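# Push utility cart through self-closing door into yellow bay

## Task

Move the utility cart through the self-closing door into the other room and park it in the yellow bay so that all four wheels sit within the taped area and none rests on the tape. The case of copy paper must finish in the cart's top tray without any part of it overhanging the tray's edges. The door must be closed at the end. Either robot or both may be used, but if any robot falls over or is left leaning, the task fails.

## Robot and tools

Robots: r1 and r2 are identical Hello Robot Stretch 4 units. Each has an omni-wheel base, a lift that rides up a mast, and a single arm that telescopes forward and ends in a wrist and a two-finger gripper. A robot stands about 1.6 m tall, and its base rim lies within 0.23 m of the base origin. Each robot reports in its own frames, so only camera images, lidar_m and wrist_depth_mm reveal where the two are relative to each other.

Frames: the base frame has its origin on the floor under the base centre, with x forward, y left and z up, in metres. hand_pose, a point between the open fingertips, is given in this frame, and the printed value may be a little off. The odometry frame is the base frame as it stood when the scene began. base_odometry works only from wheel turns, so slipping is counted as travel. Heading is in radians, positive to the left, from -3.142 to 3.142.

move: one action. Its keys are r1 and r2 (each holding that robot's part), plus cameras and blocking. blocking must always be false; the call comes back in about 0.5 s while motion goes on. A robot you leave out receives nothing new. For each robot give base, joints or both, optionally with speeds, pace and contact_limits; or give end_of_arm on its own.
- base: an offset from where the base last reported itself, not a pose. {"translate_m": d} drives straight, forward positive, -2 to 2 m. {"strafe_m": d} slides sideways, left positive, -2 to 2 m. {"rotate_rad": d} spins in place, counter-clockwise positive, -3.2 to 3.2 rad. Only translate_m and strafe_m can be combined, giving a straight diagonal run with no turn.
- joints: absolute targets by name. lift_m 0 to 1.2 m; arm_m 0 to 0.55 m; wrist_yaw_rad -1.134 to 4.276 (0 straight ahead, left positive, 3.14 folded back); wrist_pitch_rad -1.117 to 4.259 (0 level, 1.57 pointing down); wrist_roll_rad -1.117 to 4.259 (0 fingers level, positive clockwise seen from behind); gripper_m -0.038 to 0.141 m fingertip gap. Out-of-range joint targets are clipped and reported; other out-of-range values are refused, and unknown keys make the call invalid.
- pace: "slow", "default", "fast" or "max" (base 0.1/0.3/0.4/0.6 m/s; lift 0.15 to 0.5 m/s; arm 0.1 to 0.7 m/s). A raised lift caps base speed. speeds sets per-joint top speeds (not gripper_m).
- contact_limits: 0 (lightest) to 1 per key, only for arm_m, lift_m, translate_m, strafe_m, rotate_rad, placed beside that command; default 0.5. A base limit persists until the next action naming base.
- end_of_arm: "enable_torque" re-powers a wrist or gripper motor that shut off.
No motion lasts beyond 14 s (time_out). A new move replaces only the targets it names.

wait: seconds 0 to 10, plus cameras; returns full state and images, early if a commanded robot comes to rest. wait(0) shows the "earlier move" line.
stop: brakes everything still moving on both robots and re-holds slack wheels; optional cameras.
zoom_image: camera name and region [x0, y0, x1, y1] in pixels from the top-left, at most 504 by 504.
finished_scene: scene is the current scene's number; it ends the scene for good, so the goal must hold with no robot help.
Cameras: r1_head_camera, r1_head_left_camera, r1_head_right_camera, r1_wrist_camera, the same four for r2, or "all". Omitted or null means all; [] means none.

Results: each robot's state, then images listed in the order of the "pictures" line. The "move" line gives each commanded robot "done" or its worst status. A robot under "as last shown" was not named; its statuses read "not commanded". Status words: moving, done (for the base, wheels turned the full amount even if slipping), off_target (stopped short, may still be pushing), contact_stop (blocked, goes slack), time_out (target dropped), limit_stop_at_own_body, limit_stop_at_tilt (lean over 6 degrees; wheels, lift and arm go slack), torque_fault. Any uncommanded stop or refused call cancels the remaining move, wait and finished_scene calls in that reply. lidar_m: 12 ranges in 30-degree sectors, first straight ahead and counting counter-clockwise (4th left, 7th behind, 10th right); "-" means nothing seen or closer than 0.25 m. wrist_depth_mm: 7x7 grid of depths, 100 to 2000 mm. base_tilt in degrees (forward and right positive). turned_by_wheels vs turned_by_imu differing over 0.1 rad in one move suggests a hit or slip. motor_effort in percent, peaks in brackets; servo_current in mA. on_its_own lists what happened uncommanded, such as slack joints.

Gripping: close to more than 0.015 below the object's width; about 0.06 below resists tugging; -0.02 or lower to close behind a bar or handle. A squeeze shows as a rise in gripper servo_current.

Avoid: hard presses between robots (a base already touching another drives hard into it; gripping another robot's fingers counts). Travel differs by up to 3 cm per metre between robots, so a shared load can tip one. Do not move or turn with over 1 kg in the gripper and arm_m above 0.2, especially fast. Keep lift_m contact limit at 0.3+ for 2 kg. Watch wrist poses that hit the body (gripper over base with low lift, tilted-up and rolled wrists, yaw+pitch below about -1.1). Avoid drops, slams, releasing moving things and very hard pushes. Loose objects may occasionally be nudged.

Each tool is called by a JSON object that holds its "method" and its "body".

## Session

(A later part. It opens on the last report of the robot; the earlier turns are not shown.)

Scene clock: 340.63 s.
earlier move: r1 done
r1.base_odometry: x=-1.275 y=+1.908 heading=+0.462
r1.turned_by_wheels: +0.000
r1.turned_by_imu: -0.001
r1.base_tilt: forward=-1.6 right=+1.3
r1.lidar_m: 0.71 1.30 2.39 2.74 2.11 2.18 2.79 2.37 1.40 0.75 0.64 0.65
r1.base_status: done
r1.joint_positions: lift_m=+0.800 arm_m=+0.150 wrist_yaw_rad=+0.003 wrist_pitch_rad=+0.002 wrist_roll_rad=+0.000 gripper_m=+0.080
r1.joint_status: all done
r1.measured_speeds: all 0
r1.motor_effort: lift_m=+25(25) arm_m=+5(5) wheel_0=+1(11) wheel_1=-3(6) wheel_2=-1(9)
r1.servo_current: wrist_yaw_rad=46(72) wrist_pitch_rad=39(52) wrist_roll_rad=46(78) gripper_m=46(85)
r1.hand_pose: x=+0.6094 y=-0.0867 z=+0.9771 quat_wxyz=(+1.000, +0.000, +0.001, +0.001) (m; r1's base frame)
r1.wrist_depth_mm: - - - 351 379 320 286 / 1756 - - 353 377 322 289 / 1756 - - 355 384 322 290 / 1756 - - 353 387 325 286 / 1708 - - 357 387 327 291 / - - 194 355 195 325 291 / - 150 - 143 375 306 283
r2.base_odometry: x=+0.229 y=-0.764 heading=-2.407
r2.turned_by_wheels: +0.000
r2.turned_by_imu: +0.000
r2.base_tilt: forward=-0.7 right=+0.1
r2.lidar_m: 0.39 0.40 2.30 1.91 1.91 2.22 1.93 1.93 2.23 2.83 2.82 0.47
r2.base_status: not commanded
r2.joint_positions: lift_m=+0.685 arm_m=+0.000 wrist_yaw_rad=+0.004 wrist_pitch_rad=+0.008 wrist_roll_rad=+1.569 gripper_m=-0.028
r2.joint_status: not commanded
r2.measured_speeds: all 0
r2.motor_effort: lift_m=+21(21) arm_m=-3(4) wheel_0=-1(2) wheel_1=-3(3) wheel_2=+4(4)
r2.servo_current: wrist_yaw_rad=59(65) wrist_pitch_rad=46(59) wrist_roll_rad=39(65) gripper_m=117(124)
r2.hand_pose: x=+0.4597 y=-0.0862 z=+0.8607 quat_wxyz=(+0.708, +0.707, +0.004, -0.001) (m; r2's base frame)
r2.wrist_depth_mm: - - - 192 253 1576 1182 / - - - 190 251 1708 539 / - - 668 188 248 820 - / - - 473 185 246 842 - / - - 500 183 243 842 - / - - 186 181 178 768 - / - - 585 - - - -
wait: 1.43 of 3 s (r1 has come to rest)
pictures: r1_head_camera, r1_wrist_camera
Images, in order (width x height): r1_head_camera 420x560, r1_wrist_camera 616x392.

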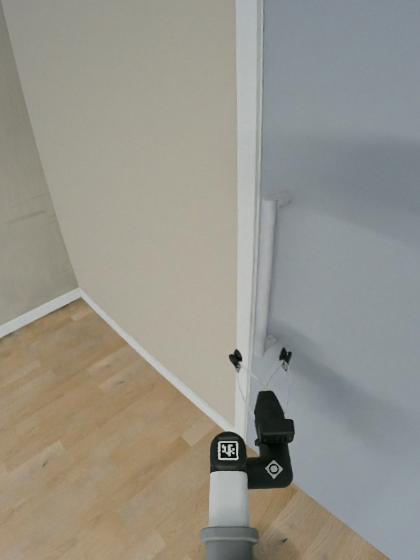

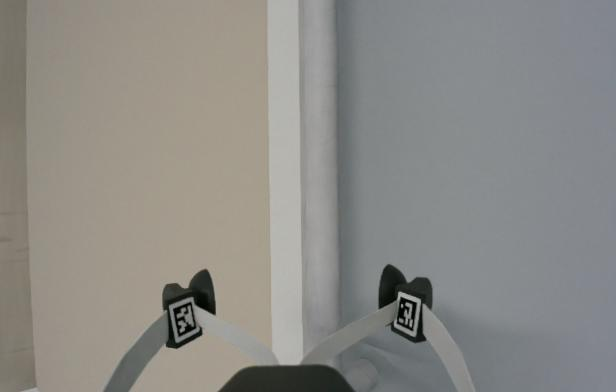

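{"method": "move", "body": {"blocking": false, "r1": {"base":{"strafe_m":-0.022,"translate_m":0.13},"joints":{"lift_m":0.86},"pace":"slow","contact_limits":{"translate_m":0.3}}, "cameras": []}}

{"method": "wait", "body": {"seconds": 3, "cameras": ["r1_head_camera","r1_wrist_camera"]}}

{"method": "zoom_image", "body": {"camera": "r1_head_camera", "region": [180, 200, 340, 400]}}

Scene clock: 348.33 s.
move: r1 moving
r1.base_odometry: x=-1.263 y=+1.911 heading=+0.462
r1.turned_by_wheels: +0.000
r1.turned_by_imu: +0.000
r1.base_tilt: forward=-1.6 right=+1.3
r1.lidar_m: 0.70 1.28 2.36 2.71 2.13 2.18 2.80 2.34 1.35 0.79 0.62 0.64
r1.base_status: translate_m moving; strafe_m moving
r1.joint_positions: lift_m=+0.825 arm_m=+0.150 wrist_yaw_rad=+0.003 wrist_pitch_rad=+0.002 wrist_roll_rad=+0.000 gripper_m=+0.080
r1.joint_status: lift_m moving
r1.measured_speeds: translate_m=+0.048 strafe_m=-0.009 rotate_rad=-0.002 lift_m=+0.097 arm_m=+0.000 wrist_yaw_rad=+0.000 wrist_pitch_rad=+0.000 wrist_roll_rad=+0.000
r1.motor_effort: lift_m=+25(28) arm_m=+5(5) wheel_0=+5(8) wheel_1=+4(5) wheel_2=-5(6)
r1.servo_current: wrist_yaw_rad=39(65) wrist_pitch_rad=46(52) wrist_roll_rad=33(59) gripper_m=33(46)
r1.contact_limits: translate_m 0.3
r1.hand_pose: x=+0.6094 y=-0.0867 z=+1.0024 quat_wxyz=(+1.000, +0.000, +0.001, +0.001) (m; r1's base frame)
r1.wrist_depth_mm: - - - 340 370 312 278 / - - - 340 373 314 279 / - - - 340 373 314 283 / - - - 342 375 315 282 / 1661 - - 345 375 317 283 / 1808 - 194 343 195 309 283 / - 150 - 143 368 296 283
r2: as last shown
r2.base_tilt: forward=-0.6 right=+0.1
r2.lidar_m: 0.38 0.40 2.32 1.92 1.92 2.23 1.94 1.95 2.24 2.82 2.79 0.45
r2.motor_effort: lift_m=+21(21) arm_m=-4(4) wheel_0=-1(2) wheel_1=-3(3) wheel_2=+4(4)
r2.servo_current: wrist_yaw_rad=46(52) wrist_pitch_rad=46(52) wrist_roll_rad=52(52) gripper_m=117(124)
r2.wrist_depth_mm: - - - 193 255 1576 1182 / - - - 190 252 1618 539 / - - 668 187 248 831 - / - - 473 186 246 854 - / - - 500 184 243 831 - / - - 186 181 178 778 - / - - 585 - - - -
pictures: none
No camera images: "cameras" was empty.

Scene clock: 350.43 s.
earlier move: r1 done
r1.base_odometry: x=-1.149 y=+1.946 heading=+0.462
r1.turned_by_wheels: +0.000
r1.turned_by_imu: +0.000
r1.base_tilt: forward=-1.6 right=+1.3
r1.lidar_m: 0.59 1.11 2.30 2.65 2.21 2.24 2.86 2.42 1.18 0.66 0.54 0.53
r1.base_status: done
r1.joint_positions: lift_m=+0.859 arm_m=+0.150 wrist_yaw_rad=+0.003 wrist_pitch_rad=+0.002 wrist_roll_rad=+0.000 gripper_m=+0.080
r1.joint_status: all done
r1.measured_speeds: all 0
r1.motor_effort: lift_m=+25(28) arm_m=+5(5) wheel_0=+3(8) wheel_1=+3(6) wheel_2=-3(7)
r1.servo_current: wrist_yaw_rad=46(65) wrist_pitch_rad=52(52) wrist_roll_rad=52(65) gripper_m=39(52)
r1.contact_limits: translate_m 0.3
r1.hand_pose: x=+0.6094 y=-0.0867 z=+1.0371 quat_wxyz=(+1.000, +0.000, +0.001, +0.001) (m; r1's base frame)
r1.wrist_depth_mm: - - 421 224 258 219 196 / - - 421 223 262 220 197 / - - 430 224 260 220 198 / - - 430 224 262 220 198 / - - 413 224 255 221 198 / - - 196 224 195 222 199 / - 150 418 137 257 212 199
r2.base_odometry: x=+0.229 y=-0.764 heading=-2.407
r2.turned_by_wheels: +0.000
r2.turned_by_imu: +0.000
r2.base_tilt: forward=-0.7 right=+0.1
r2.lidar_m: 0.38 0.41 2.33 1.92 1.91 2.23 1.95 1.93 2.23 2.83 2.79 0.46
r2.base_status: not commanded
r2.joint_positions: lift_m=+0.685 arm_m=+0.000 wrist_yaw_rad=+0.004 wrist_pitch_rad=+0.008 wrist_roll_rad=+1.569 gripper_m=-0.028
r2.joint_status: not commanded
r2.measured_speeds: all 0
r2.motor_effort: lift_m=+21(21) arm_m=-4(4) wheel_0=-2(2) wheel_1=-3(3) wheel_2=+3(4)
r2.servo_current: wrist_yaw_rad=46(72) wrist_pitch_rad=52(59) wrist_roll_rad=39(65) gripper_m=117(124)
r2.hand_pose: x=+0.4597 y=-0.0862 z=+0.8607 quat_wxyz=(+0.708, +0.707, +0.004, -0.001) (m; r2's base frame)
r2.wrist_depth_mm: - - - 192 254 1576 1160 / - - - 190 251 1708 544 / - - 668 187 248 820 - / - - 473 185 246 854 - / - - 500 183 243 854 - / - - 187 181 178 778 - / - - 591 - - - -
wait: 2.10 of 3 s (r1 has come to rest)
pictures: r1_head_camera, r1_wrist_camera
Images, in order (width x height): r1_head_camera 420x560, r1_wrist_camera 616x392.

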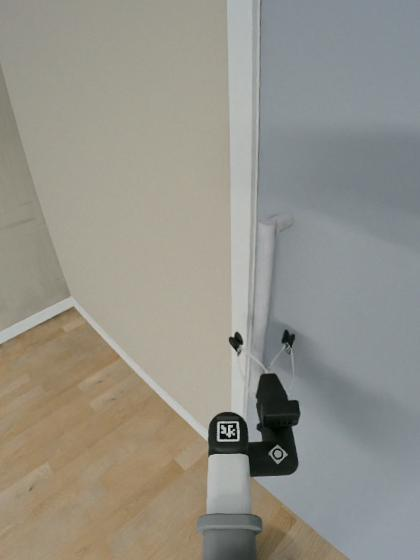

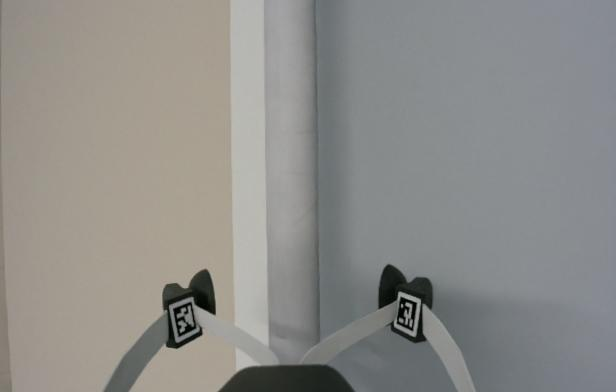

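Scaled by 2.520 from the camera's 420x560 image, which has a finer 600x800 frame.

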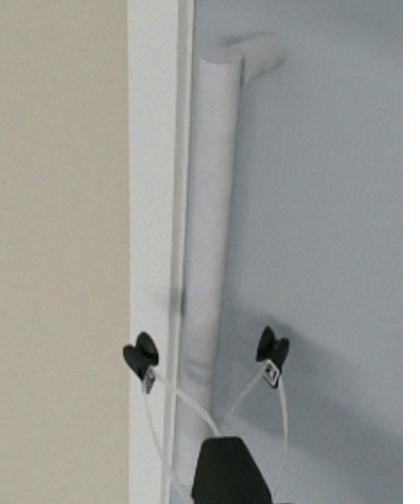

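{"method": "move", "body": {"r1": {"joints":{"gripper_m":-0.03}}, "blocking": false, "cameras": []}}

{"method": "wait", "body": {"seconds": 2, "cameras": ["r1_wrist_camera","r1_head_camera"]}}

Scene clock: 373.27 s.
move: r1 moving
r1.base_odometry: x=-1.149 y=+1.946 heading=+0.462
r1.turned_by_wheels: +0.000
r1.turned_by_imu: +0.000
r1.base_tilt: forward=-1.6 right=+1.3
r1.lidar_m: 0.59 1.08 2.30 2.66 2.22 2.24 2.87 2.44 1.16 0.66 0.54 0.52
r1.base_status: not commanded
r1.joint_positions: lift_m=+0.859 arm_m=+0.150 wrist_yaw_rad=+0.003 wrist_pitch_rad=+0.002 wrist_roll_rad=+0.000 gripper_m=+0.062
r1.joint_status: gripper_m moving
r1.measured_speeds: all 0
r1.motor_effort: lift_m=+25(25) arm_m=+5(5) wheel_0=+4(4) wheel_1=+3(3) wheel_2=-3(3)
r1.servo_current: wrist_yaw_rad=72(72) wrist_pitch_rad=46(46) wrist_roll_rad=52(59) gripper_m=98(98)
r1.contact_limits: translate_m 0.3
r1.hand_pose: x=+0.6094 y=-0.0867 z=+1.0371 quat_wxyz=(+1.000, +0.000, +0.001, +0.001) (m; r1's base frame)
r1.wrist_depth_mm: - - 421 224 258 219 195 / - - 427 224 259 220 196 / - - 427 224 260 220 197 / - - 430 224 260 220 198 / - - 415 224 256 221 198 / - - 191 224 195 222 198 / - 141 421 137 257 212 198
r2: as last shown
r2.lidar_m: 0.39 0.38 2.29 1.88 1.90 2.23 1.94 1.94 2.24 2.83 2.80 0.44
r2.motor_effort: lift_m=+21(21) arm_m=-4(4) wheel_0=-1(2) wheel_1=-3(3) wheel_2=+4(4)
r2.servo_current: wrist_yaw_rad=59(59) wrist_pitch_rad=46(59) wrist_roll_rad=46(52) gripper_m=117(117)
r2.wrist_depth_mm: - - - 192 254 1537 1160 / - - - 190 251 1708 539 / - - 668 187 248 831 - / - - 477 186 245 842 - / - - 500 183 242 854 - / - - 186 181 178 759 - / - - 591 - - - -
pictures: none
No camera images: "cameras" was empty.

Scene clock: 374.57 s.
earlier move: r1 done
r1.base_odometry: x=-1.149 y=+1.946 heading=+0.462
r1.turned_by_wheels: +0.000
r1.turned_by_imu: +0.000
r1.base_tilt: forward=-1.6 right=+1.3
r1.lidar_m: 0.58 1.12 2.30 2.65 2.22 2.25 2.88 2.44 1.16 0.65 0.55 0.54
r1.base_status: not commanded
r1.joint_positions: lift_m=+0.859 arm_m=+0.150 wrist_yaw_rad=+0.003 wrist_pitch_rad=+0.002 wrist_roll_rad=+0.000 gripper_m=-0.029
r1.joint_status: all done
r1.measured_speeds: all 0
r1.motor_effort: lift_m=+25(25) arm_m=+4(5) wheel_0=+3(4) wheel_1=+3(3) wheel_2=-2(3)
r1.servo_current: wrist_yaw_rad=52(72) wrist_pitch_rad=46(52) wrist_roll_rad=46(72) gripper_m=91(189)
r1.contact_limits: translate_m 0.3
r1.hand_pose: x=+0.6095 y=-0.0867 z=+1.0371 quat_wxyz=(+1.000, +0.000, +0.001, +0.001) (m; r1's base frame)
r1.wrist_depth_mm: - - 421 223 259 217 195 / - - 427 224 260 220 195 / - - 427 224 260 220 196 / - - 418 228 262 222 198 / - - 415 224 263 222 198 / - - 187 213 184 222 199 / - 143 407 223 252 208 198
r2.base_odometry: x=+0.229 y=-0.764 heading=-2.407
r2.turned_by_wheels: +0.000
r2.turned_by_imu: +0.000
r2.base_tilt: forward=-0.6 right=+0.0
r2.lidar_m: 0.38 0.41 2.32 1.90 1.90 2.23 1.96 1.96 2.21 2.84 2.80 0.45
r2.base_status: not commanded
r2.joint_positions: lift_m=+0.685 arm_m=+0.000 wrist_yaw_rad=+0.004 wrist_pitch_rad=+0.008 wrist_roll_rad=+1.569 gripper_m=-0.028
r2.joint_status: not commanded
r2.measured_speeds: all 0
r2.motor_effort: lift_m=+21(21) arm_m=-4(4) wheel_0=-2(2) wheel_1=-3(3) wheel_2=+4(4)
r2.servo_current: wrist_yaw_rad=39(59) wrist_pitch_rad=52(59) wrist_roll_rad=46(65) gripper_m=124(124)
r2.hand_pose: x=+0.4597 y=-0.0862 z=+0.8607 quat_wxyz=(+0.708, +0.707, +0.004, -0.001) (m; r2's base frame)
r2.wrist_depth_mm: - - - 192 254 1537 1160 / - - - 190 251 1708 535 / - - 661 187 248 831 - / - - 477 186 245 854 - / - - 500 183 242 831 - / - - 187 181 178 778 - / - - 591 - - - -
wait: 1.30 of 2 s (r1 has come to rest)
pictures: r1_head_camera, r1_wrist_camera
Images, in order (width x height): r1_head_camera 420x560, r1_wrist_camera 616x392.

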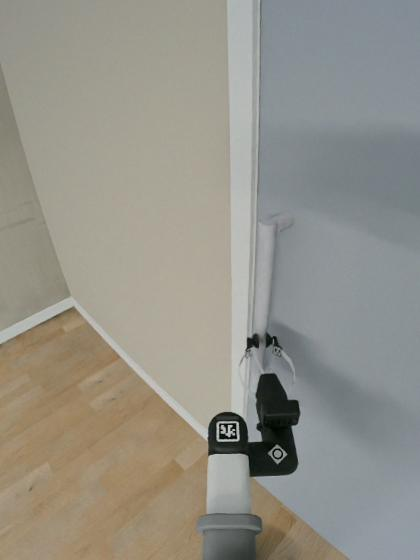

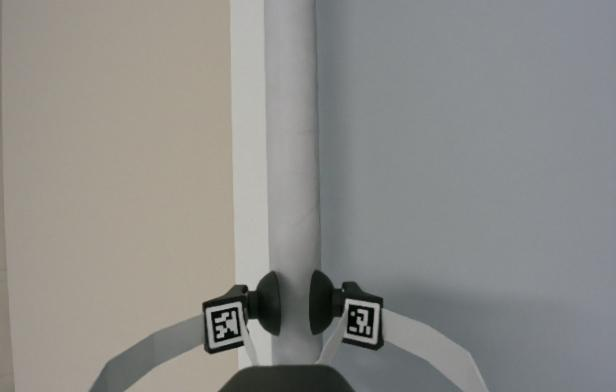

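{"method": "move", "body": {"r1": {"base":{"translate_m":-0.18,"strafe_m":0.117},"pace":"slow"}, "blocking": false, "cameras": []}}

{"method": "wait", "body": {"seconds": 6, "cameras": ["r1_wrist_camera","r1_head_camera"]}}

Scene clock: 383.43 s.
move: r1 moving
r1.base_odometry: x=-1.163 y=+1.947 heading=+0.462
r1.turned_by_wheels: +0.000
r1.turned_by_imu: +0.000
r1.base_tilt: forward=-1.6 right=+1.3
r1.lidar_m: 0.59 1.10 2.29 2.66 2.21 2.25 2.89 2.44 1.22 0.67 0.54 0.54
r1.base_status: translate_m moving; strafe_m moving
r1.joint_positions: lift_m=+0.859 arm_m=+0.150 wrist_yaw_rad=+0.002 wrist_pitch_rad=+0.002 wrist_roll_rad=+0.000 gripper_m=-0.029
r1.joint_status: not commanded
r1.measured_speeds: translate_m=-0.048 strafe_m=+0.031 rotate_rad=-0.001 lift_m=+0.000 arm_m=+0.000 wrist_yaw_rad=+0.000 wrist_pitch_rad=+0.000 wrist_roll_rad=+0.000
r1.motor_effort: lift_m=+25(25) arm_m=+4(4) wheel_0=-6(7) wheel_1=+3(6) wheel_2=+6(7)
r1.servo_current: wrist_yaw_rad=52(65) wrist_pitch_rad=39(46) wrist_roll_rad=46(59) gripper_m=65(91)
r1.hand_pose: x=+0.6094 y=-0.0869 z=+1.0371 quat_wxyz=(+1.000, +0.000, +0.001, +0.001) (m; r1's base frame)
r1.wrist_depth_mm: - - 418 241 271 229 206 / - - 421 241 272 230 207 / - - 421 238 273 228 207 / - - 427 239 276 232 208 / - - 430 237 276 232 208 / - - 185 200 256 234 208 / - 136 176 235 176 223 209
r2: as last shown
r2.base_tilt: forward=-0.7 right=+0.1
r2.lidar_m: 0.37 0.38 2.29 1.90 1.90 2.23 1.96 1.93 2.22 2.82 2.79 0.46
r2.motor_effort: lift_m=+21(21) arm_m=-3(4) wheel_0=-2(2) wheel_1=-3(3) wheel_2=+4(4)
r2.servo_current: wrist_yaw_rad=46(59) wrist_pitch_rad=52(59) wrist_roll_rad=39(52) gripper_m=117(124)
r2.wrist_depth_mm: - - - 192 255 1576 1160 / - - - 190 252 1708 539 / - - 668 187 248 831 - / - - 477 186 245 842 - / - - 500 184 243 831 - / - - 186 181 178 778 - / - - 597 - - - -
pictures: none
No camera images: "cameras" was empty.

Scene clock: 386.27 s.
earlier move: r1 done
r1.base_odometry: x=-1.362 y=+1.970 heading=+0.462
r1.turned_by_wheels: +0.000
r1.turned_by_imu: +0.000
r1.base_tilt: forward=-1.6 right=+1.3
r1.lidar_m: 0.79 1.53 2.34 2.69 2.02 2.06 2.79 2.39 1.60 0.90 0.74 0.75
r1.base_status: done
r1.joint_positions: lift_m=+0.859 arm_m=+0.150 wrist_yaw_rad=+0.002 wrist_pitch_rad=+0.002 wrist_roll_rad=+0.000 gripper_m=-0.029
r1.joint_status: not commanded
r1.measured_speeds: all 0
r1.motor_effort: lift_m=+25(25) arm_m=+4(4) wheel_0=-4(9) wheel_1=+2(6) wheel_2=+2(7)
r1.servo_current: wrist_yaw_rad=33(72) wrist_pitch_rad=39(46) wrist_roll_rad=46(65) gripper_m=59(91)
r1.hand_pose: x=+0.6094 y=-0.0869 z=+1.0371 quat_wxyz=(+1.000, +0.000, +0.001, +0.001) (m; r1's base frame)
r1.wrist_depth_mm: - - - - 413 415 370 / 1808 - - - 407 418 368 / 1808 - - - 404 418 370 / 1756 - - - 407 421 373 / 1808 - - - 410 424 373 / 1756 - 180 200 402 424 379 / - 136 160 - 157 407 373
r2.base_odometry: x=+0.229 y=-0.764 heading=-2.407
r2.turned_by_wheels: +0.000
r2.turned_by_imu: +0.000
r2.base_tilt: forward=-0.6 right=+0.1
r2.lidar_m: 0.39 0.38 2.30 1.93 1.92 2.22 1.96 1.96 2.24 2.82 2.82 0.44
r2.base_status: not commanded
r2.joint_positions: lift_m=+0.685 arm_m=+0.000 wrist_yaw_rad=+0.004 wrist_pitch_rad=+0.008 wrist_roll_rad=+1.569 gripper_m=-0.028
r2.joint_status: not commanded
r2.measured_speeds: all 0
r2.motor_effort: lift_m=+21(21) arm_m=-4(4) wheel_0=-1(2) wheel_1=-3(3) wheel_2=+4(4)
r2.servo_current: wrist_yaw_rad=46(65) wrist_pitch_rad=52(59) wrist_roll_rad=46(59) gripper_m=117(124)
r2.hand_pose: x=+0.4597 y=-0.0862 z=+0.8607 quat_wxyz=(+0.708, +0.707, +0.004, -0.001) (m; r2's base frame)
r2.wrist_depth_mm: - - - 193 254 1537 1160 / - - - 190 250 1708 539 / - - 661 187 248 831 - / - - 480 185 246 842 - / - - 500 183 243 820 - / - - 186 181 178 768 - / - - 591 - - - -
wait: 2.83 of 6 s (r1 has come to rest)
pictures: r1_head_camera, r1_wrist_camera
Images, in order (width x height): r1_head_camera 420x560, r1_wrist_camera 616x392.

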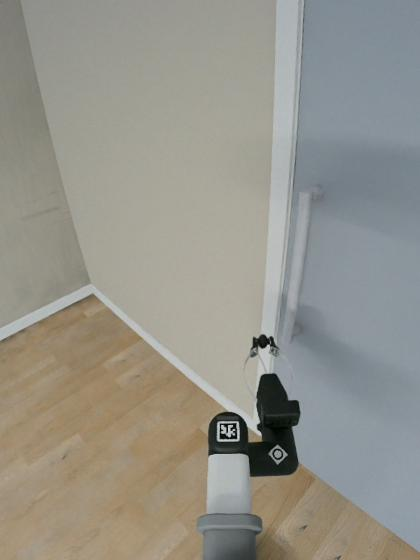

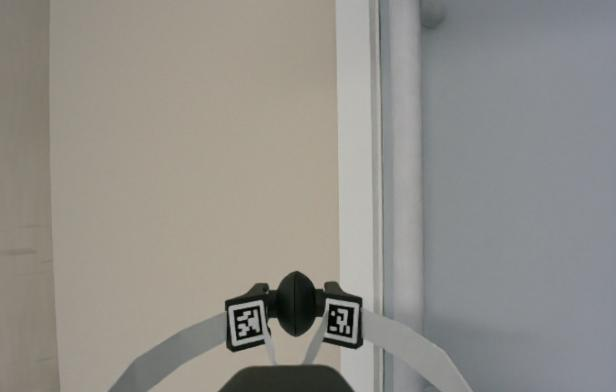

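{"method": "move", "body": {"r1": {"base":{"translate_m":0.1,"strafe_m":-0.112},"joints":{"gripper_m":0.1},"pace":"slow"}, "blocking": false, "cameras": []}}

{"method": "wait", "body": {"seconds": 6, "cameras": []}}

{"method": "move", "body": {"r1": {"base":{"translate_m":0.115},"pace":"slow","contact_limits":{"translate_m":0.2}}, "blocking": false, "cameras": []}}

{"method": "wait", "body": {"seconds": 5, "cameras": ["r1_wrist_camera"]}}

Scene clock: 393.07 s.
move: r1 moving
r1.base_odometry: x=-1.351 y=+1.966 heading=+0.462
r1.turned_by_wheels: +0.000
r1.turned_by_imu: -0.001
r1.base_tilt: forward=-1.6 right=+1.2
r1.lidar_m: 0.77 1.50 2.35 2.68 2.00 2.06 2.81 2.38 1.60 0.88 0.73 0.74
r1.base_status: translate_m moving; strafe_m moving
r1.joint_positions: lift_m=+0.859 arm_m=+0.150 wrist_yaw_rad=+0.002 wrist_pitch_rad=+0.002 wrist_roll_rad=+0.000 gripper_m=-0.016
r1.joint_status: gripper_m moving
r1.measured_speeds: translate_m=+0.033 strafe_m=-0.037 rotate_rad=-0.001 lift_m=+0.000 arm_m=+0.000 wrist_yaw_rad=+0.000 wrist_pitch_rad=+0.000 wrist_roll_rad=+0.000
r1.motor_effort: lift_m=+25(25) arm_m=+4(4) wheel_0=+5(8) wheel_1=-5(5) wheel_2=-5(5)
r1.servo_current: wrist_yaw_rad=52(59) wrist_pitch_rad=46(46) wrist_roll_rad=46(59) gripper_m=46(59)
r1.hand_pose: x=+0.6094 y=-0.0869 z=+1.0371 quat_wxyz=(+1.000, +0.000, +0.001, +0.001) (m; r1's base frame)
r1.wrist_depth_mm: - - - - 433 407 357 / - - - - 445 410 359 / - - - - 452 413 359 / - - - - 455 418 359 / 1756 - - - 455 410 364 / 1808 - 183 193 397 415 370 / - 133 163 149 153 397 373
r2: as last shown
r2.base_tilt: forward=-0.7 right=+0.1
r2.lidar_m: 0.39 0.38 2.30 1.91 1.89 2.21 1.94 1.95 2.24 2.81 2.81 0.43
r2.motor_effort: lift_m=+21(21) arm_m=-4(4) wheel_0=-2(2) wheel_1=-3(3) wheel_2=+4(4)
r2.servo_current: wrist_yaw_rad=52(52) wrist_pitch_rad=46(52) wrist_roll_rad=39(59) gripper_m=124(130)
r2.wrist_depth_mm: - - - 192 254 1537 1160 / - - - 190 251 1756 539 / - - 668 187 248 820 - / - - 477 186 246 842 - / - - 496 185 243 831 - / - - 186 182 178 768 - / - - 591 - - - -
pictures: none
No camera images: "cameras" was empty.

Scene clock: 397.07 s.
earlier move: r1 done
r1.base_odometry: x=-1.223 y=+1.914 heading=+0.462
r1.turned_by_wheels: +0.000
r1.turned_by_imu: +0.000
r1.base_tilt: forward=-1.6 right=+1.3
r1.lidar_m: 0.66 1.24 2.34 2.73 2.16 2.21 2.80 2.38 1.26 0.74 0.60 0.60
r1.base_status: done
r1.joint_positions: lift_m=+0.859 arm_m=+0.150 wrist_yaw_rad=+0.002 wrist_pitch_rad=+0.002 wrist_roll_rad=+0.000 gripper_m=+0.100
r1.joint_status: all done
r1.measured_speeds: all 0
r1.motor_effort: lift_m=+25(25) arm_m=+4(4) wheel_0=+4(8) wheel_1=-2(6) wheel_2=-3(6)
r1.servo_current: wrist_yaw_rad=46(72) wrist_pitch_rad=39(52) wrist_roll_rad=65(65) gripper_m=39(65)
r1.hand_pose: x=+0.6094 y=-0.0869 z=+1.0371 quat_wxyz=(+1.000, +0.000, +0.001, +0.001) (m; r1's base frame)
r1.wrist_depth_mm: - - - 304 325 276 245 / - - - 307 330 276 247 / - - - 310 327 283 244 / - - - 314 330 279 248 / - - - 310 332 278 245 / - 192 195 309 196 268 249 / - - - 145 324 268 246
r2.base_odometry: x=+0.229 y=-0.764 heading=-2.407
r2.turned_by_wheels: +0.000
r2.turned_by_imu: +0.001
r2.base_tilt: forward=-0.7 right=+0.0
r2.lidar_m: 0.37 0.42 2.30 1.90 1.91 2.22 1.95 1.96 2.23 2.81 2.78 0.44
r2.base_status: not commanded
r2.joint_positions: lift_m=+0.685 arm_m=+0.000 wrist_yaw_rad=+0.004 wrist_pitch_rad=+0.008 wrist_roll_rad=+1.569 gripper_m=-0.028
r2.joint_status: not commanded
r2.measured_speeds: all 0
r2.motor_effort: lift_m=+21(21) arm_m=-4(4) wheel_0=-2(2) wheel_1=-3(3) wheel_2=+4(4)
r2.servo_current: wrist_yaw_rad=46(65) wrist_pitch_rad=46(59) wrist_roll_rad=46(59) gripper_m=117(130)
r2.hand_pose: x=+0.4597 y=-0.0862 z=+0.8607 quat_wxyz=(+0.708, +0.707, +0.004, -0.001) (m; r2's base frame)
r2.wrist_depth_mm: - - - 193 254 1537 1160 / - - - 190 251 1708 544 / - - 668 187 249 820 - / - - 477 185 246 854 - / - - 500 183 243 831 - / - - 186 181 178 768 - / - - 591 - - - -
wait: 4.00 of 6 s (r1 has come to rest)
pictures: none
No camera images: "cameras" was empty.

Scene clock: 397.57 s.
move: r1 moving
r1.base_odometry: x=-1.212 y=+1.920 heading=+0.462
r1.turned_by_wheels: +0.000
r1.turned_by_imu: +0.000
r1.base_tilt: forward=-1.6 right=+1.3
r1.lidar_m: 0.66 1.19 2.33 2.69 2.18 2.21 2.81 2.38 1.26 0.72 0.58 0.60
r1.base_status: translate_m moving
r1.joint_positions: lift_m=+0.859 arm_m=+0.150 wrist_yaw_rad=+0.002 wrist_pitch_rad=+0.002 wrist_roll_rad=+0.000 gripper_m=+0.100
r1.joint_status: not commanded
r1.measured_speeds: translate_m=+0.048 strafe_m=+0.000 rotate_rad=-0.002 lift_m=+0.000 arm_m=+0.000 wrist_yaw_rad=+0.000 wrist_pitch_rad=+0.000 wrist_roll_rad=+0.000
r1.motor_effort: lift_m=+25(25) arm_m=+4(4) wheel_0=+5(8) wheel_1=+3(5) wheel_2=-6(7)
r1.servo_current: wrist_yaw_rad=52(59) wrist_pitch_rad=39(52) wrist_roll_rad=46(65) gripper_m=46(52)
r1.contact_limits: translate_m 0.2
r1.hand_pose: x=+0.6094 y=-0.0869 z=+1.0371 quat_wxyz=(+1.000, +0.000, +0.001, +0.001) (m; r1's base frame)
r1.wrist_depth_mm: - - - 293 315 273 239 / - - - 294 319 270 239 / - - - 298 322 271 238 / - - - 298 322 272 238 / - - - 300 324 271 243 / - 193 194 298 198 266 239 / - - - 145 317 262 244
r2: as last shown
r2.turned_by_imu: +0.000
r2.base_tilt: forward=-0.6 right=+0.1
r2.lidar_m: 0.38 0.40 2.31 1.92 1.89 2.21 1.97 1.95 2.19 2.83 2.82 0.45
r2.motor_effort: lift_m=+21(21) arm_m=-4(4) wheel_0=-1(2) wheel_1=-3(3) wheel_2=+4(4)
r2.servo_current: wrist_yaw_rad=39(59) wrist_pitch_rad=52(52) wrist_roll_rad=52(59) gripper_m=117(124)
r2.wrist_depth_mm: - - - 193 254 1576 1160 / - - - 190 252 1708 535 / - - 668 187 247 831 - / - - 477 186 246 842 - / - - 500 183 244 831 - / - - 186 182 178 768 - / - - 591 - - - -
pictures: none
No camera images: "cameras" was empty.

Scene clock: 399.50 s.
earlier move: r1 done
r1.base_odometry: x=-1.120 y=+1.966 heading=+0.463
r1.turned_by_wheels: +0.001
r1.turned_by_imu: +0.001
r1.base_tilt: forward=-1.6 right=+1.2
r1.lidar_m: 0.57 1.08 2.28 2.62 2.24 2.29 2.92 2.47 1.14 0.61 0.52 0.52
r1.base_status: done
r1.joint_positions: lift_m=+0.860 arm_m=+0.150 wrist_yaw_rad=-0.003 wrist_pitch_rad=+0.002 wrist_roll_rad=+0.000 gripper_m=+0.100
r1.joint_status: not commanded
r1.measured_speeds: all 0
r1.motor_effort: lift_m=+25(25) arm_m=+5(5) wheel_0=+8(12) wheel_1=+3(6) wheel_2=-3(12)
r1.servo_current: wrist_yaw_rad=59(78) wrist_pitch_rad=46(52) wrist_roll_rad=39(65) gripper_m=39(52)
r1.contact_limits: translate_m 0.2
r1.hand_pose: x=+0.6089 y=-0.0884 z=+1.0371 quat_wxyz=(+1.000, +0.000, +0.001, -0.002) (m; r1's base frame)
r1.wrist_depth_mm: - 430 377 204 231 201 178 / - 430 379 202 232 198 179 / - 433 375 202 234 199 179 / - 433 382 259 235 199 180 / - 442 370 202 236 200 180 / - - 196 193 193 201 181 / - 153 375 156 232 191 181
r2.base_odometry: x=+0.229 y=-0.764 heading=-2.407
r2.turned_by_wheels: +0.000
r2.turned_by_imu: +0.000
r2.base_tilt: forward=-0.6 right=+0.1
r2.lidar_m: 0.39 0.40 2.29 1.92 1.90 2.21 1.96 1.96 2.22 2.80 2.80 0.45
r2.base_status: not commanded
r2.joint_positions: lift_m=+0.685 arm_m=+0.000 wrist_yaw_rad=+0.004 wrist_pitch_rad=+0.008 wrist_roll_rad=+1.569 gripper_m=-0.028
r2.joint_status: not commanded
r2.measured_speeds: all 0
r2.motor_effort: lift_m=+21(21) arm_m=-4(4) wheel_0=-2(2) wheel_1=-3(3) wheel_2=+4(4)
r2.servo_current: wrist_yaw_rad=52(65) wrist_pitch_rad=46(59) wrist_roll_rad=46(65) gripper_m=117(124)
r2.hand_pose: x=+0.4597 y=-0.0862 z=+0.8607 quat_wxyz=(+0.708, +0.707, +0.004, -0.001) (m; r2's base frame)
r2.wrist_depth_mm: - - - 192 255 1576 1138 / - - - 190 250 1708 539 / - - 668 188 248 831 - / - - 477 186 246 842 - / - - 496 183 243 831 - / - - 186 182 178 778 - / - - 585 - - - -
wait: 1.93 of 5 s (r1 has come to rest)
pictures: r1_wrist_camera
Images, in order (width x height): r1_wrist_camera 616x392.

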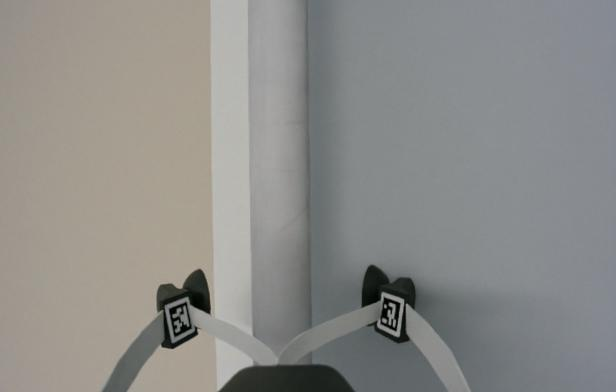

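{"method": "move", "body": {"r1": {"joints":{"gripper_m":-0.038}}, "blocking": false, "cameras": []}}

{"method": "wait", "body": {"seconds": 2, "cameras": ["r1_wrist_camera"]}}

{"method": "move", "body": {"r1": {"base":{"translate_m":-0.085,"strafe_m":0.06},"pace":"slow"}, "blocking": false, "cameras": []}}

{"method": "wait", "body": {"seconds": 5, "cameras": ["r1_wrist_camera","r1_head_camera"]}}

Scene clock: 405.97 s.
move: r1 moving
r1.base_odometry: x=-1.120 y=+1.966 heading=+0.463
r1.turned_by_wheels: +0.000
r1.turned_by_imu: +0.000
r1.base_tilt: forward=-1.6 right=+1.2
r1.lidar_m: 0.54 1.07 2.28 2.62 2.22 2.28 2.89 2.46 1.10 0.64 0.52 0.52
r1.base_status: not commanded
r1.joint_positions: lift_m=+0.860 arm_m=+0.150 wrist_yaw_rad=-0.003 wrist_pitch_rad=+0.002 wrist_roll_rad=+0.000 gripper_m=+0.084
r1.joint_status: gripper_m moving
r1.measured_speeds: all 0
r1.motor_effort: lift_m=+25(25) arm_m=+5(5) wheel_0=+8(8) wheel_1=+3(3) wheel_2=-3(3)
r1.servo_current: wrist_yaw_rad=52(59) wrist_pitch_rad=33(46) wrist_roll_rad=39(52) gripper_m=78(78)
r1.contact_limits: translate_m 0.2
r1.hand_pose: x=+0.6089 y=-0.0884 z=+1.0371 quat_wxyz=(+1.000, +0.000, +0.001, -0.002) (m; r1's base frame)
r1.wrist_depth_mm: - 433 375 257 231 202 178 / - 427 379 202 233 199 179 / - 433 382 202 234 199 180 / - 433 379 258 235 200 180 / - 436 368 201 236 200 180 / - 184 196 193 193 200 181 / - 154 377 146 232 193 180
r2: as last shown
r2.base_tilt: forward=-0.7 right=+0.1
r2.lidar_m: 0.37 0.41 2.29 1.91 1.91 2.23 1.96 1.94 2.23 2.82 2.82 0.44
r2.motor_effort: lift_m=+21(21) arm_m=-4(4) wheel_0=-2(2) wheel_1=-3(3) wheel_2=+3(4)
r2.servo_current: wrist_yaw_rad=52(52) wrist_pitch_rad=46(52) wrist_roll_rad=52(52) gripper_m=117(124)
r2.wrist_depth_mm: - - - 193 255 1537 1160 / - - - 190 251 1661 539 / - - 668 187 248 831 - / - - 480 185 245 842 - / - - 504 183 243 831 - / - - 186 181 178 768 - / - - 591 - - - -
pictures: none
No camera images: "cameras" was empty.

Scene clock: 407.50 s.
earlier move: r1 done
r1.base_odometry: x=-1.120 y=+1.966 heading=+0.462
r1.turned_by_wheels: +0.000
r1.turned_by_imu: -0.001
r1.base_tilt: forward=-1.5 right=+1.2
r1.lidar_m: 0.57 1.06 2.27 2.63 2.25 2.30 2.89 2.48 1.10 0.61 0.49 0.50
r1.base_status: not commanded
r1.joint_positions: lift_m=+0.860 arm_m=+0.150 wrist_yaw_rad=+0.000 wrist_pitch_rad=+0.002 wrist_roll_rad=+0.000 gripper_m=-0.036
r1.joint_status: all done
r1.measured_speeds: all 0
r1.motor_effort: lift_m=+24(25) arm_m=-4(5) wheel_0=-1(8) wheel_1=+0(3) wheel_2=+4(4)
r1.servo_current: wrist_yaw_rad=52(65) wrist_pitch_rad=39(46) wrist_roll_rad=46(72) gripper_m=117(254)
r1.contact_limits: translate_m 0.2
r1.hand_pose: x=+0.6093 y=-0.0873 z=+1.0371 quat_wxyz=(+1.000, +0.000, +0.001, +0.000) (m; r1's base frame)
r1.wrist_depth_mm: - - 394 185 233 196 175 / - - 399 185 234 197 176 / - - 399 186 235 198 177 / - - 402 190 235 198 178 / - - 404 190 236 200 179 / - - 195 190 182 196 179 / - 141 382 186 220 187 179
r2.base_odometry: x=+0.229 y=-0.764 heading=-2.407
r2.turned_by_wheels: +0.000
r2.turned_by_imu: +0.000
r2.base_tilt: forward=-0.7 right=+0.1
r2.lidar_m: 0.40 0.41 2.30 1.89 1.91 2.21 1.96 1.93 2.22 2.81 2.80 0.46
r2.base_status: not commanded
r2.joint_positions: lift_m=+0.685 arm_m=+0.000 wrist_yaw_rad=+0.004 wrist_pitch_rad=+0.008 wrist_roll_rad=+1.569 gripper_m=-0.028
r2.joint_status: not commanded
r2.measured_speeds: all 0
r2.motor_effort: lift_m=+21(21) arm_m=-4(4) wheel_0=-2(2) wheel_1=-3(3) wheel_2=+4(4)
r2.servo_current: wrist_yaw_rad=46(59) wrist_pitch_rad=46(59) wrist_roll_rad=39(65) gripper_m=117(124)
r2.hand_pose: x=+0.4597 y=-0.0862 z=+0.8607 quat_wxyz=(+0.708, +0.707, +0.004, -0.001) (m; r2's base frame)
r2.wrist_depth_mm: - - - 192 255 1618 1138 / - - - 191 251 1661 539 / - - 676 187 249 831 - / - - 473 186 245 842 - / - - 496 183 242 831 - / - - 186 181 178 768 - / - - 591 - - - -
wait: 1.53 of 2 s (r1 has come to rest)
pictures: r1_wrist_camera
Images, in order (width x height): r1_wrist_camera 616x392.

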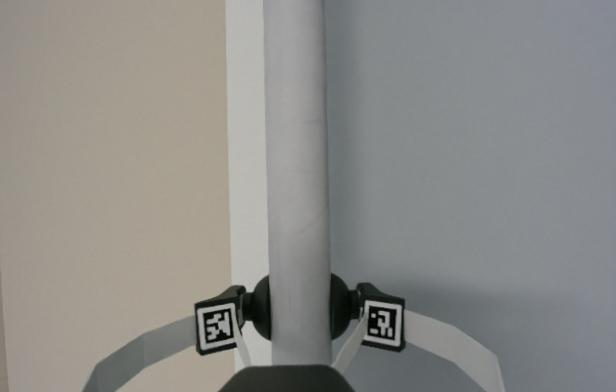

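Scene clock: 408.00 s.
move: r1 moving
r1.base_odometry: x=-1.133 y=+1.968 heading=+0.462
r1.turned_by_wheels: +0.000
r1.turned_by_imu: -0.001
r1.base_tilt: forward=-1.6 right=+1.3
r1.lidar_m: 0.58 1.06 2.28 2.64 2.22 2.28 2.92 2.48 1.12 0.62 0.53 0.52
r1.base_status: translate_m moving; strafe_m moving
r1.joint_positions: lift_m=+0.860 arm_m=+0.150 wrist_yaw_rad=+0.000 wrist_pitch_rad=+0.002 wrist_roll_rad=+0.000 gripper_m=-0.036
r1.joint_status: not commanded
r1.measured_speeds: translate_m=-0.044 strafe_m=+0.031 rotate_rad=+0.002 lift_m=+0.000 arm_m=+0.000 wrist_yaw_rad=+0.000 wrist_pitch_rad=+0.000 wrist_roll_rad=+0.000
r1.motor_effort: lift_m=+25(25) arm_m=-4(4) wheel_0=-12(12) wheel_1=+2(2) wheel_2=+7(13)
r1.servo_current: wrist_yaw_rad=65(65) wrist_pitch_rad=46(46) wrist_roll_rad=52(65) gripper_m=111(117)
r1.hand_pose: x=+0.6093 y=-0.0873 z=+1.0371 quat_wxyz=(+1.000, +0.000, +0.001, +0.000) (m; r1's base frame)
r1.wrist_depth_mm: - - 407 199 242 209 183 / - - 410 199 244 206 185 / - - 407 198 245 208 186 / - - 415 199 246 209 187 / - - 402 200 248 210 187 / - - 199 198 180 205 188 / - 141 392 200 236 196 188
r2: as last shown
r2.base_tilt: forward=-0.7 right=+0.0
r2.lidar_m: 0.38 0.40 2.28 1.91 1.91 2.24 1.96 1.94 2.21 2.79 2.81 0.45
r2.motor_effort: lift_m=+21(21) arm_m=-4(4) wheel_0=-1(2) wheel_1=-3(3) wheel_2=+4(4)
r2.servo_current: wrist_yaw_rad=39(59) wrist_pitch_rad=46(59) wrist_roll_rad=46(52) gripper_m=117(124)
r2.wrist_depth_mm: - - - 191 255 1576 1160 / - - - 190 251 1661 539 / - - 661 188 248 831 - / - - 477 186 246 842 - / - - 500 183 242 831 - / - - 187 182 178 759 - / - - 597 - - - -
pictures: none
No camera images: "cameras" was empty.

Scene clock: 409.73 s.
earlier move: r1 done
r1.base_odometry: x=-1.223 y=+1.982 heading=+0.462
r1.turned_by_wheels: +0.000
r1.turned_by_imu: +0.001
r1.base_tilt: forward=-1.5 right=+1.3
r1.lidar_m: 0.65 1.23 2.29 2.64 2.14 2.17 2.89 2.44 1.32 0.75 0.58 0.62
r1.base_status: done
r1.joint_positions: lift_m=+0.860 arm_m=+0.150 wrist_yaw_rad=-0.002 wrist_pitch_rad=+0.002 wrist_roll_rad=+0.000 gripper_m=-0.037
r1.joint_status: not commanded
r1.measured_speeds: all 0
r1.motor_effort: lift_m=+24(25) arm_m=+4(4) wheel_0=-3(12) wheel_1=+2(5) wheel_2=+1(13)
r1.servo_current: wrist_yaw_rad=52(72) wrist_pitch_rad=39(46) wrist_roll_rad=46(65) gripper_m=65(117)
r1.hand_pose: x=+0.6091 y=-0.0880 z=+1.0371 quat_wxyz=(+1.000, +0.000, +0.001, -0.001) (m; r1's base frame)
r1.wrist_depth_mm: - - - 445 320 291 262 / - - - 445 322 293 263 / - - - 445 278 294 265 / - - - 392 327 296 266 / - - - - 325 297 260 / - - 181 198 274 298 268 / - 139 166 144 176 279 264
r2.base_odometry: x=+0.229 y=-0.764 heading=-2.407
r2.turned_by_wheels: +0.000
r2.turned_by_imu: +0.000
r2.base_tilt: forward=-0.6 right=+0.1
r2.lidar_m: 0.38 0.40 2.30 1.90 1.89 2.21 1.95 1.94 2.25 2.83 2.80 0.45
r2.base_status: not commanded
r2.joint_positions: lift_m=+0.685 arm_m=+0.000 wrist_yaw_rad=+0.004 wrist_pitch_rad=+0.008 wrist_roll_rad=+1.569 gripper_m=-0.028
r2.joint_status: not commanded
r2.measured_speeds: all 0
r2.motor_effort: lift_m=+21(21) arm_m=-3(4) wheel_0=-1(2) wheel_1=-3(3) wheel_2=+4(4)
r2.servo_current: wrist_yaw_rad=52(59) wrist_pitch_rad=52(59) wrist_roll_rad=39(59) gripper_m=117(124)
r2.hand_pose: x=+0.4597 y=-0.0862 z=+0.8607 quat_wxyz=(+0.708, +0.707, +0.004, -0.001) (m; r2's base frame)
r2.wrist_depth_mm: - - - 193 254 1576 1160 / - - - 190 252 1708 539 / - - 668 189 248 820 - / - - 477 185 245 842 - / - - 500 183 243 842 - / - - 186 181 178 768 - / - - 591 - - - -
wait: 1.73 of 5 s (r1 has come to rest)
pictures: r1_head_camera, r1_wrist_camera
Images, in order (width x height): r1_head_camera 420x560, r1_wrist_camera 616x392.

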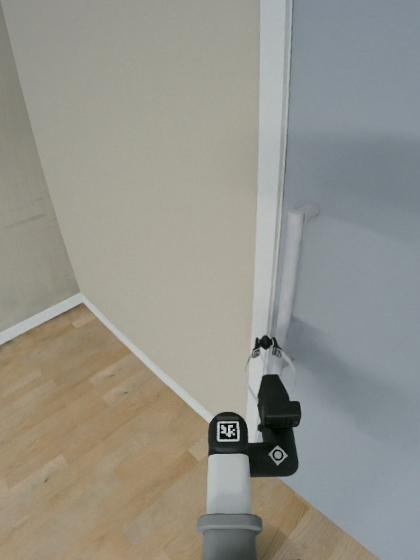

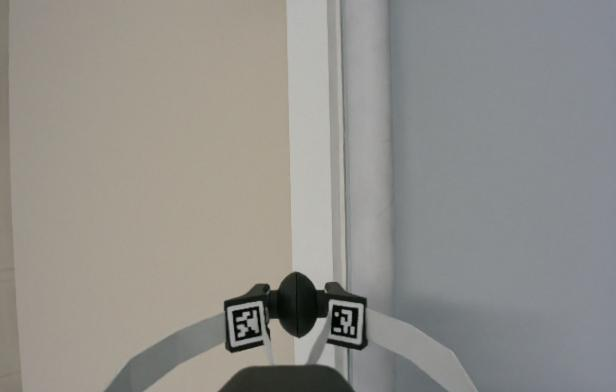

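{"method": "move", "body": {"r1": {"base":{"translate_m":0.03,"strafe_m":-0.05},"joints":{"gripper_m":0.06},"pace":"slow"}, "blocking": false, "cameras": []}}

{"method": "wait", "body": {"seconds": 4, "cameras": ["r1_wrist_camera"]}}

{"method": "move", "body": {"r1": {"base":{"translate_m":0.08},"pace":"slow","contact_limits":{"translate_m":0.2}}, "blocking": false, "cameras": []}}

{"method": "wait", "body": {"seconds": 5, "cameras": ["r1_wrist_camera"]}}

Scene clock: 425.70 s.
move: r1 moving
r1.base_odometry: x=-1.212 y=+1.975 heading=+0.462
r1.turned_by_wheels: +0.000
r1.turned_by_imu: +0.000
r1.base_tilt: forward=-1.5 right=+1.3
r1.lidar_m: 0.65 1.24 2.29 2.66 2.16 2.18 2.88 2.45 1.32 0.73 0.61 0.60
r1.base_status: translate_m moving; strafe_m moving
r1.joint_positions: lift_m=+0.860 arm_m=+0.150 wrist_yaw_rad=-0.002 wrist_pitch_rad=+0.002 wrist_roll_rad=+0.000 gripper_m=-0.025
r1.joint_status: gripper_m moving
r1.measured_speeds: translate_m=+0.024 strafe_m=-0.041 rotate_rad=+0.000 lift_m=+0.000 arm_m=+0.000 wrist_yaw_rad=+0.000 wrist_pitch_rad=+0.000 wrist_roll_rad=+0.000
r1.motor_effort: lift_m=+25(25) arm_m=+4(4) wheel_0=+7(7) wheel_1=-5(5) wheel_2=-4(5)
r1.servo_current: wrist_yaw_rad=39(65) wrist_pitch_rad=46(46) wrist_roll_rad=33(52) gripper_m=39(72)
r1.hand_pose: x=+0.6091 y=-0.0880 z=+1.0371 quat_wxyz=(+1.000, +0.000, +0.001, -0.001) (m; r1's base frame)
r1.wrist_depth_mm: - - - 384 315 282 254 / - - - 384 319 283 254 / - - - 384 320 283 256 / - - - 387 312 285 256 / - - - 387 317 289 259 / - - 180 199 317 289 258 / - - 158 180 173 277 259
r2: as last shown
r2.lidar_m: 0.41 0.41 2.32 1.91 1.89 2.21 1.96 1.95 2.22 2.80 2.79 0.45
r2.motor_effort: lift_m=+21(21) arm_m=-4(4) wheel_0=-2(2) wheel_1=-3(3) wheel_2=+4(4)
r2.servo_current: wrist_yaw_rad=46(65) wrist_pitch_rad=46(59) wrist_roll_rad=59(59) gripper_m=117(130)
r2.wrist_depth_mm: - - - 193 255 1576 1160 / - - - 190 251 1708 539 / - - 668 187 247 809 - / - - 477 185 245 842 - / - - 500 183 242 831 - / - - 186 181 178 768 - / - - 585 - - - -
pictures: none
No camera images: "cameras" was empty.

Scene clock: 428.50 s.
earlier move: r1 done
r1.base_odometry: x=-1.174 y=+1.950 heading=+0.462
r1.turned_by_wheels: +0.000
r1.turned_by_imu: +0.000
r1.base_tilt: forward=-1.6 right=+1.3
r1.lidar_m: 0.62 1.13 2.31 2.65 2.18 2.24 2.88 2.44 1.21 0.67 0.55 0.56
r1.base_status: done
r1.joint_positions: lift_m=+0.860 arm_m=+0.150 wrist_yaw_rad=-0.002 wrist_pitch_rad=+0.002 wrist_roll_rad=+0.000 gripper_m=+0.060
r1.joint_status: all done
r1.measured_speeds: all 0
r1.motor_effort: lift_m=+24(25) arm_m=+4(4) wheel_0=+2(8) wheel_1=-2(5) wheel_2=-1(6)
r1.servo_current: wrist_yaw_rad=59(72) wrist_pitch_rad=39(52) wrist_roll_rad=39(65) gripper_m=39(72)
r1.hand_pose: x=+0.6091 y=-0.0880 z=+1.0371 quat_wxyz=(+1.000, +0.000, +0.001, -0.001) (m; r1's base frame)
r1.wrist_depth_mm: - - 430 247 282 238 215 / - - 433 247 285 240 216 / - - 436 247 285 243 217 / - - - 247 286 244 217 / - - - 246 287 243 220 / - - 190 248 193 244 220 / - 140 418 143 282 229 220
r2.base_odometry: x=+0.229 y=-0.764 heading=-2.407
r2.turned_by_wheels: +0.000
r2.turned_by_imu: +0.000
r2.base_tilt: forward=-0.7 right=+0.1
r2.lidar_m: 0.39 0.41 2.29 1.91 1.91 2.25 1.95 1.95 2.20 2.78 2.81 0.45
r2.base_status: not commanded
r2.joint_positions: lift_m=+0.685 arm_m=+0.000 wrist_yaw_rad=+0.004 wrist_pitch_rad=+0.008 wrist_roll_rad=+1.569 gripper_m=-0.028
r2.joint_status: not commanded
r2.measured_speeds: all 0
r2.motor_effort: lift_m=+21(21) arm_m=-4(4) wheel_0=-2(2) wheel_1=-3(3) wheel_2=+4(4)
r2.servo_current: wrist_yaw_rad=46(65) wrist_pitch_rad=46(59) wrist_roll_rad=46(59) gripper_m=124(130)
r2.hand_pose: x=+0.4597 y=-0.0862 z=+0.8607 quat_wxyz=(+0.708, +0.707, +0.004, -0.001) (m; r2's base frame)
r2.wrist_depth_mm: - - - 193 255 1576 1160 / - - - 189 250 1661 539 / - - 668 187 248 820 - / - - 473 186 245 842 - / - - 500 183 243 842 - / - - 186 181 178 768 - / - - 591 - - - -
wait: 2.80 of 4 s (r1 has come to rest)
pictures: r1_wrist_camera
Images, in order (width x height): r1_wrist_camera 616x392.

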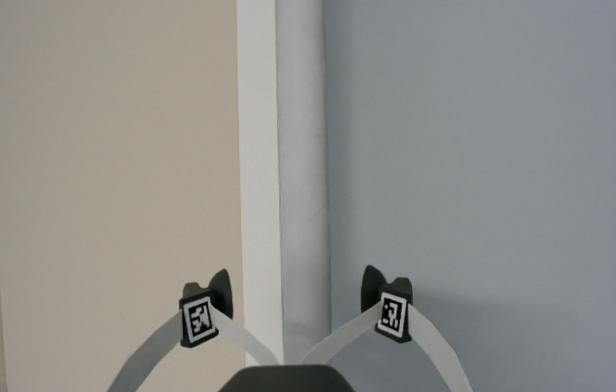

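Scene clock: 429.00 s.
move: r1 moving
r1.base_odometry: x=-1.163 y=+1.956 heading=+0.463
r1.turned_by_wheels: +0.000
r1.turned_by_imu: +0.000
r1.base_tilt: forward=-1.6 right=+1.3
r1.lidar_m: 0.61 1.11 2.28 2.66 2.20 2.25 2.88 2.45 1.20 0.66 0.56 0.57
r1.base_status: translate_m moving
r1.joint_positions: lift_m=+0.860 arm_m=+0.150 wrist_yaw_rad=-0.002 wrist_pitch_rad=+0.002 wrist_roll_rad=+0.000 gripper_m=+0.060
r1.joint_status: not commanded
r1.measured_speeds: translate_m=+0.049 strafe_m=+0.000 rotate_rad=+0.002 lift_m=+0.000 arm_m=+0.000 wrist_yaw_rad=+0.000 wrist_pitch_rad=+0.000 wrist_roll_rad=+0.000
r1.motor_effort: lift_m=+25(25) arm_m=+4(4) wheel_0=+5(8) wheel_1=+4(5) wheel_2=-6(6)
r1.servo_current: wrist_yaw_rad=46(59) wrist_pitch_rad=33(46) wrist_roll_rad=59(59) gripper_m=39(46)
r1.contact_limits: translate_m 0.2
r1.hand_pose: x=+0.6091 y=-0.0880 z=+1.0371 quat_wxyz=(+1.000, +0.000, +0.001, -0.001) (m; r1's base frame)
r1.wrist_depth_mm: - - 424 235 273 232 208 / - - 421 235 273 234 209 / - - 421 235 276 235 211 / - - 427 234 278 236 211 / - - 433 236 278 236 213 / - - 190 235 193 236 213 / - 140 418 143 273 223 213
r2: as last shown
r2.lidar_m: 0.38 0.39 2.30 1.94 1.91 2.23 1.94 1.93 2.24 2.81 2.81 0.45
r2.servo_current: wrist_yaw_rad=59(59) wrist_pitch_rad=52(52) wrist_roll_rad=46(52) gripper_m=124(124)
r2.wrist_depth_mm: - - - 193 254 1576 1160 / - - - 190 250 1756 535 / - - 668 187 248 831 - / - - 480 185 245 854 - / - - 500 184 243 831 - / - - 186 181 178 778 - / - - 585 - - - -
pictures: none
No camera images: "cameras" was empty.

Scene clock: 430.57 s.
earlier move: r1 done
r1.base_odometry: x=-1.102 y=+1.986 heading=+0.463
r1.turned_by_wheels: +0.000
r1.turned_by_imu: +0.000
r1.base_tilt: forward=-1.6 right=+1.2
r1.lidar_m: 0.52 1.05 2.23 2.60 2.24 2.28 2.92 2.51 1.10 0.63 0.49 0.49
r1.base_status: done
r1.joint_positions: lift_m=+0.860 arm_m=+0.150 wrist_yaw_rad=-0.002 wrist_pitch_rad=+0.002 wrist_roll_rad=+0.000 gripper_m=+0.060
r1.joint_status: not commanded
r1.measured_speeds: all 0
r1.motor_effort: lift_m=+24(25) arm_m=+4(4) wheel_0=+8(9) wheel_1=+6(6) wheel_2=-6(7)
r1.servo_current: wrist_yaw_rad=52(72) wrist_pitch_rad=39(52) wrist_roll_rad=39(65) gripper_m=39(52)
r1.contact_limits: translate_m 0.2
r1.hand_pose: x=+0.6091 y=-0.0880 z=+1.0371 quat_wxyz=(+1.000, +0.000, +0.001, -0.001) (m; r1's base frame)
r1.wrist_depth_mm: - 404 351 167 213 186 168 / - 421 355 169 219 183 168 / - 413 362 170 220 187 169 / - 407 362 170 223 189 170 / - 413 366 170 223 189 172 / - 418 193 170 202 194 171 / - 151 343 167 219 183 -
r2.base_odometry: x=+0.229 y=-0.764 heading=-2.407
r2.turned_by_wheels: +0.000
r2.turned_by_imu: +0.000
r2.base_tilt: forward=-0.7 right=+0.1
r2.lidar_m: 0.38 0.39 2.30 1.93 1.92 2.22 1.95 1.94 2.23 2.79 2.81 0.44
r2.base_status: not commanded
r2.joint_positions: lift_m=+0.685 arm_m=+0.000 wrist_yaw_rad=+0.004 wrist_pitch_rad=+0.008 wrist_roll_rad=+1.569 gripper_m=-0.028
r2.joint_status: not commanded
r2.measured_speeds: all 0
r2.motor_effort: lift_m=+21(21) arm_m=-4(4) wheel_0=-1(2) wheel_1=-3(3) wheel_2=+4(4)
r2.servo_current: wrist_yaw_rad=52(65) wrist_pitch_rad=46(59) wrist_roll_rad=39(65) gripper_m=117(124)
r2.hand_pose: x=+0.4597 y=-0.0862 z=+0.8607 quat_wxyz=(+0.708, +0.707, +0.004, -0.001) (m; r2's base frame)
r2.wrist_depth_mm: - - - 192 255 1537 1160 / - - - 189 252 1708 544 / - - 668 188 247 831 - / - - 473 185 246 854 - / - - 496 183 242 831 - / - - 186 181 178 778 - / - - 591 - - - -
wait: 1.57 of 5 s (r1 has come to rest)
pictures: r1_wrist_camera
Images, in order (width x height): r1_wrist_camera 616x392.

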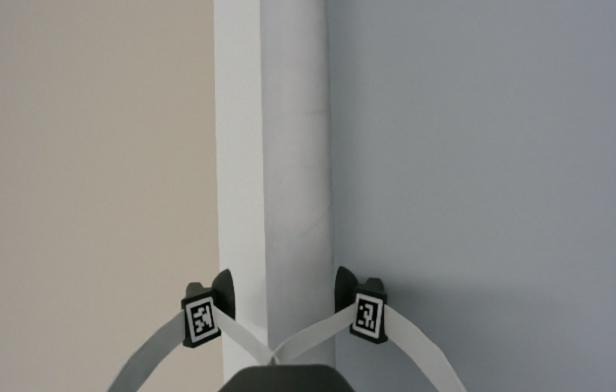

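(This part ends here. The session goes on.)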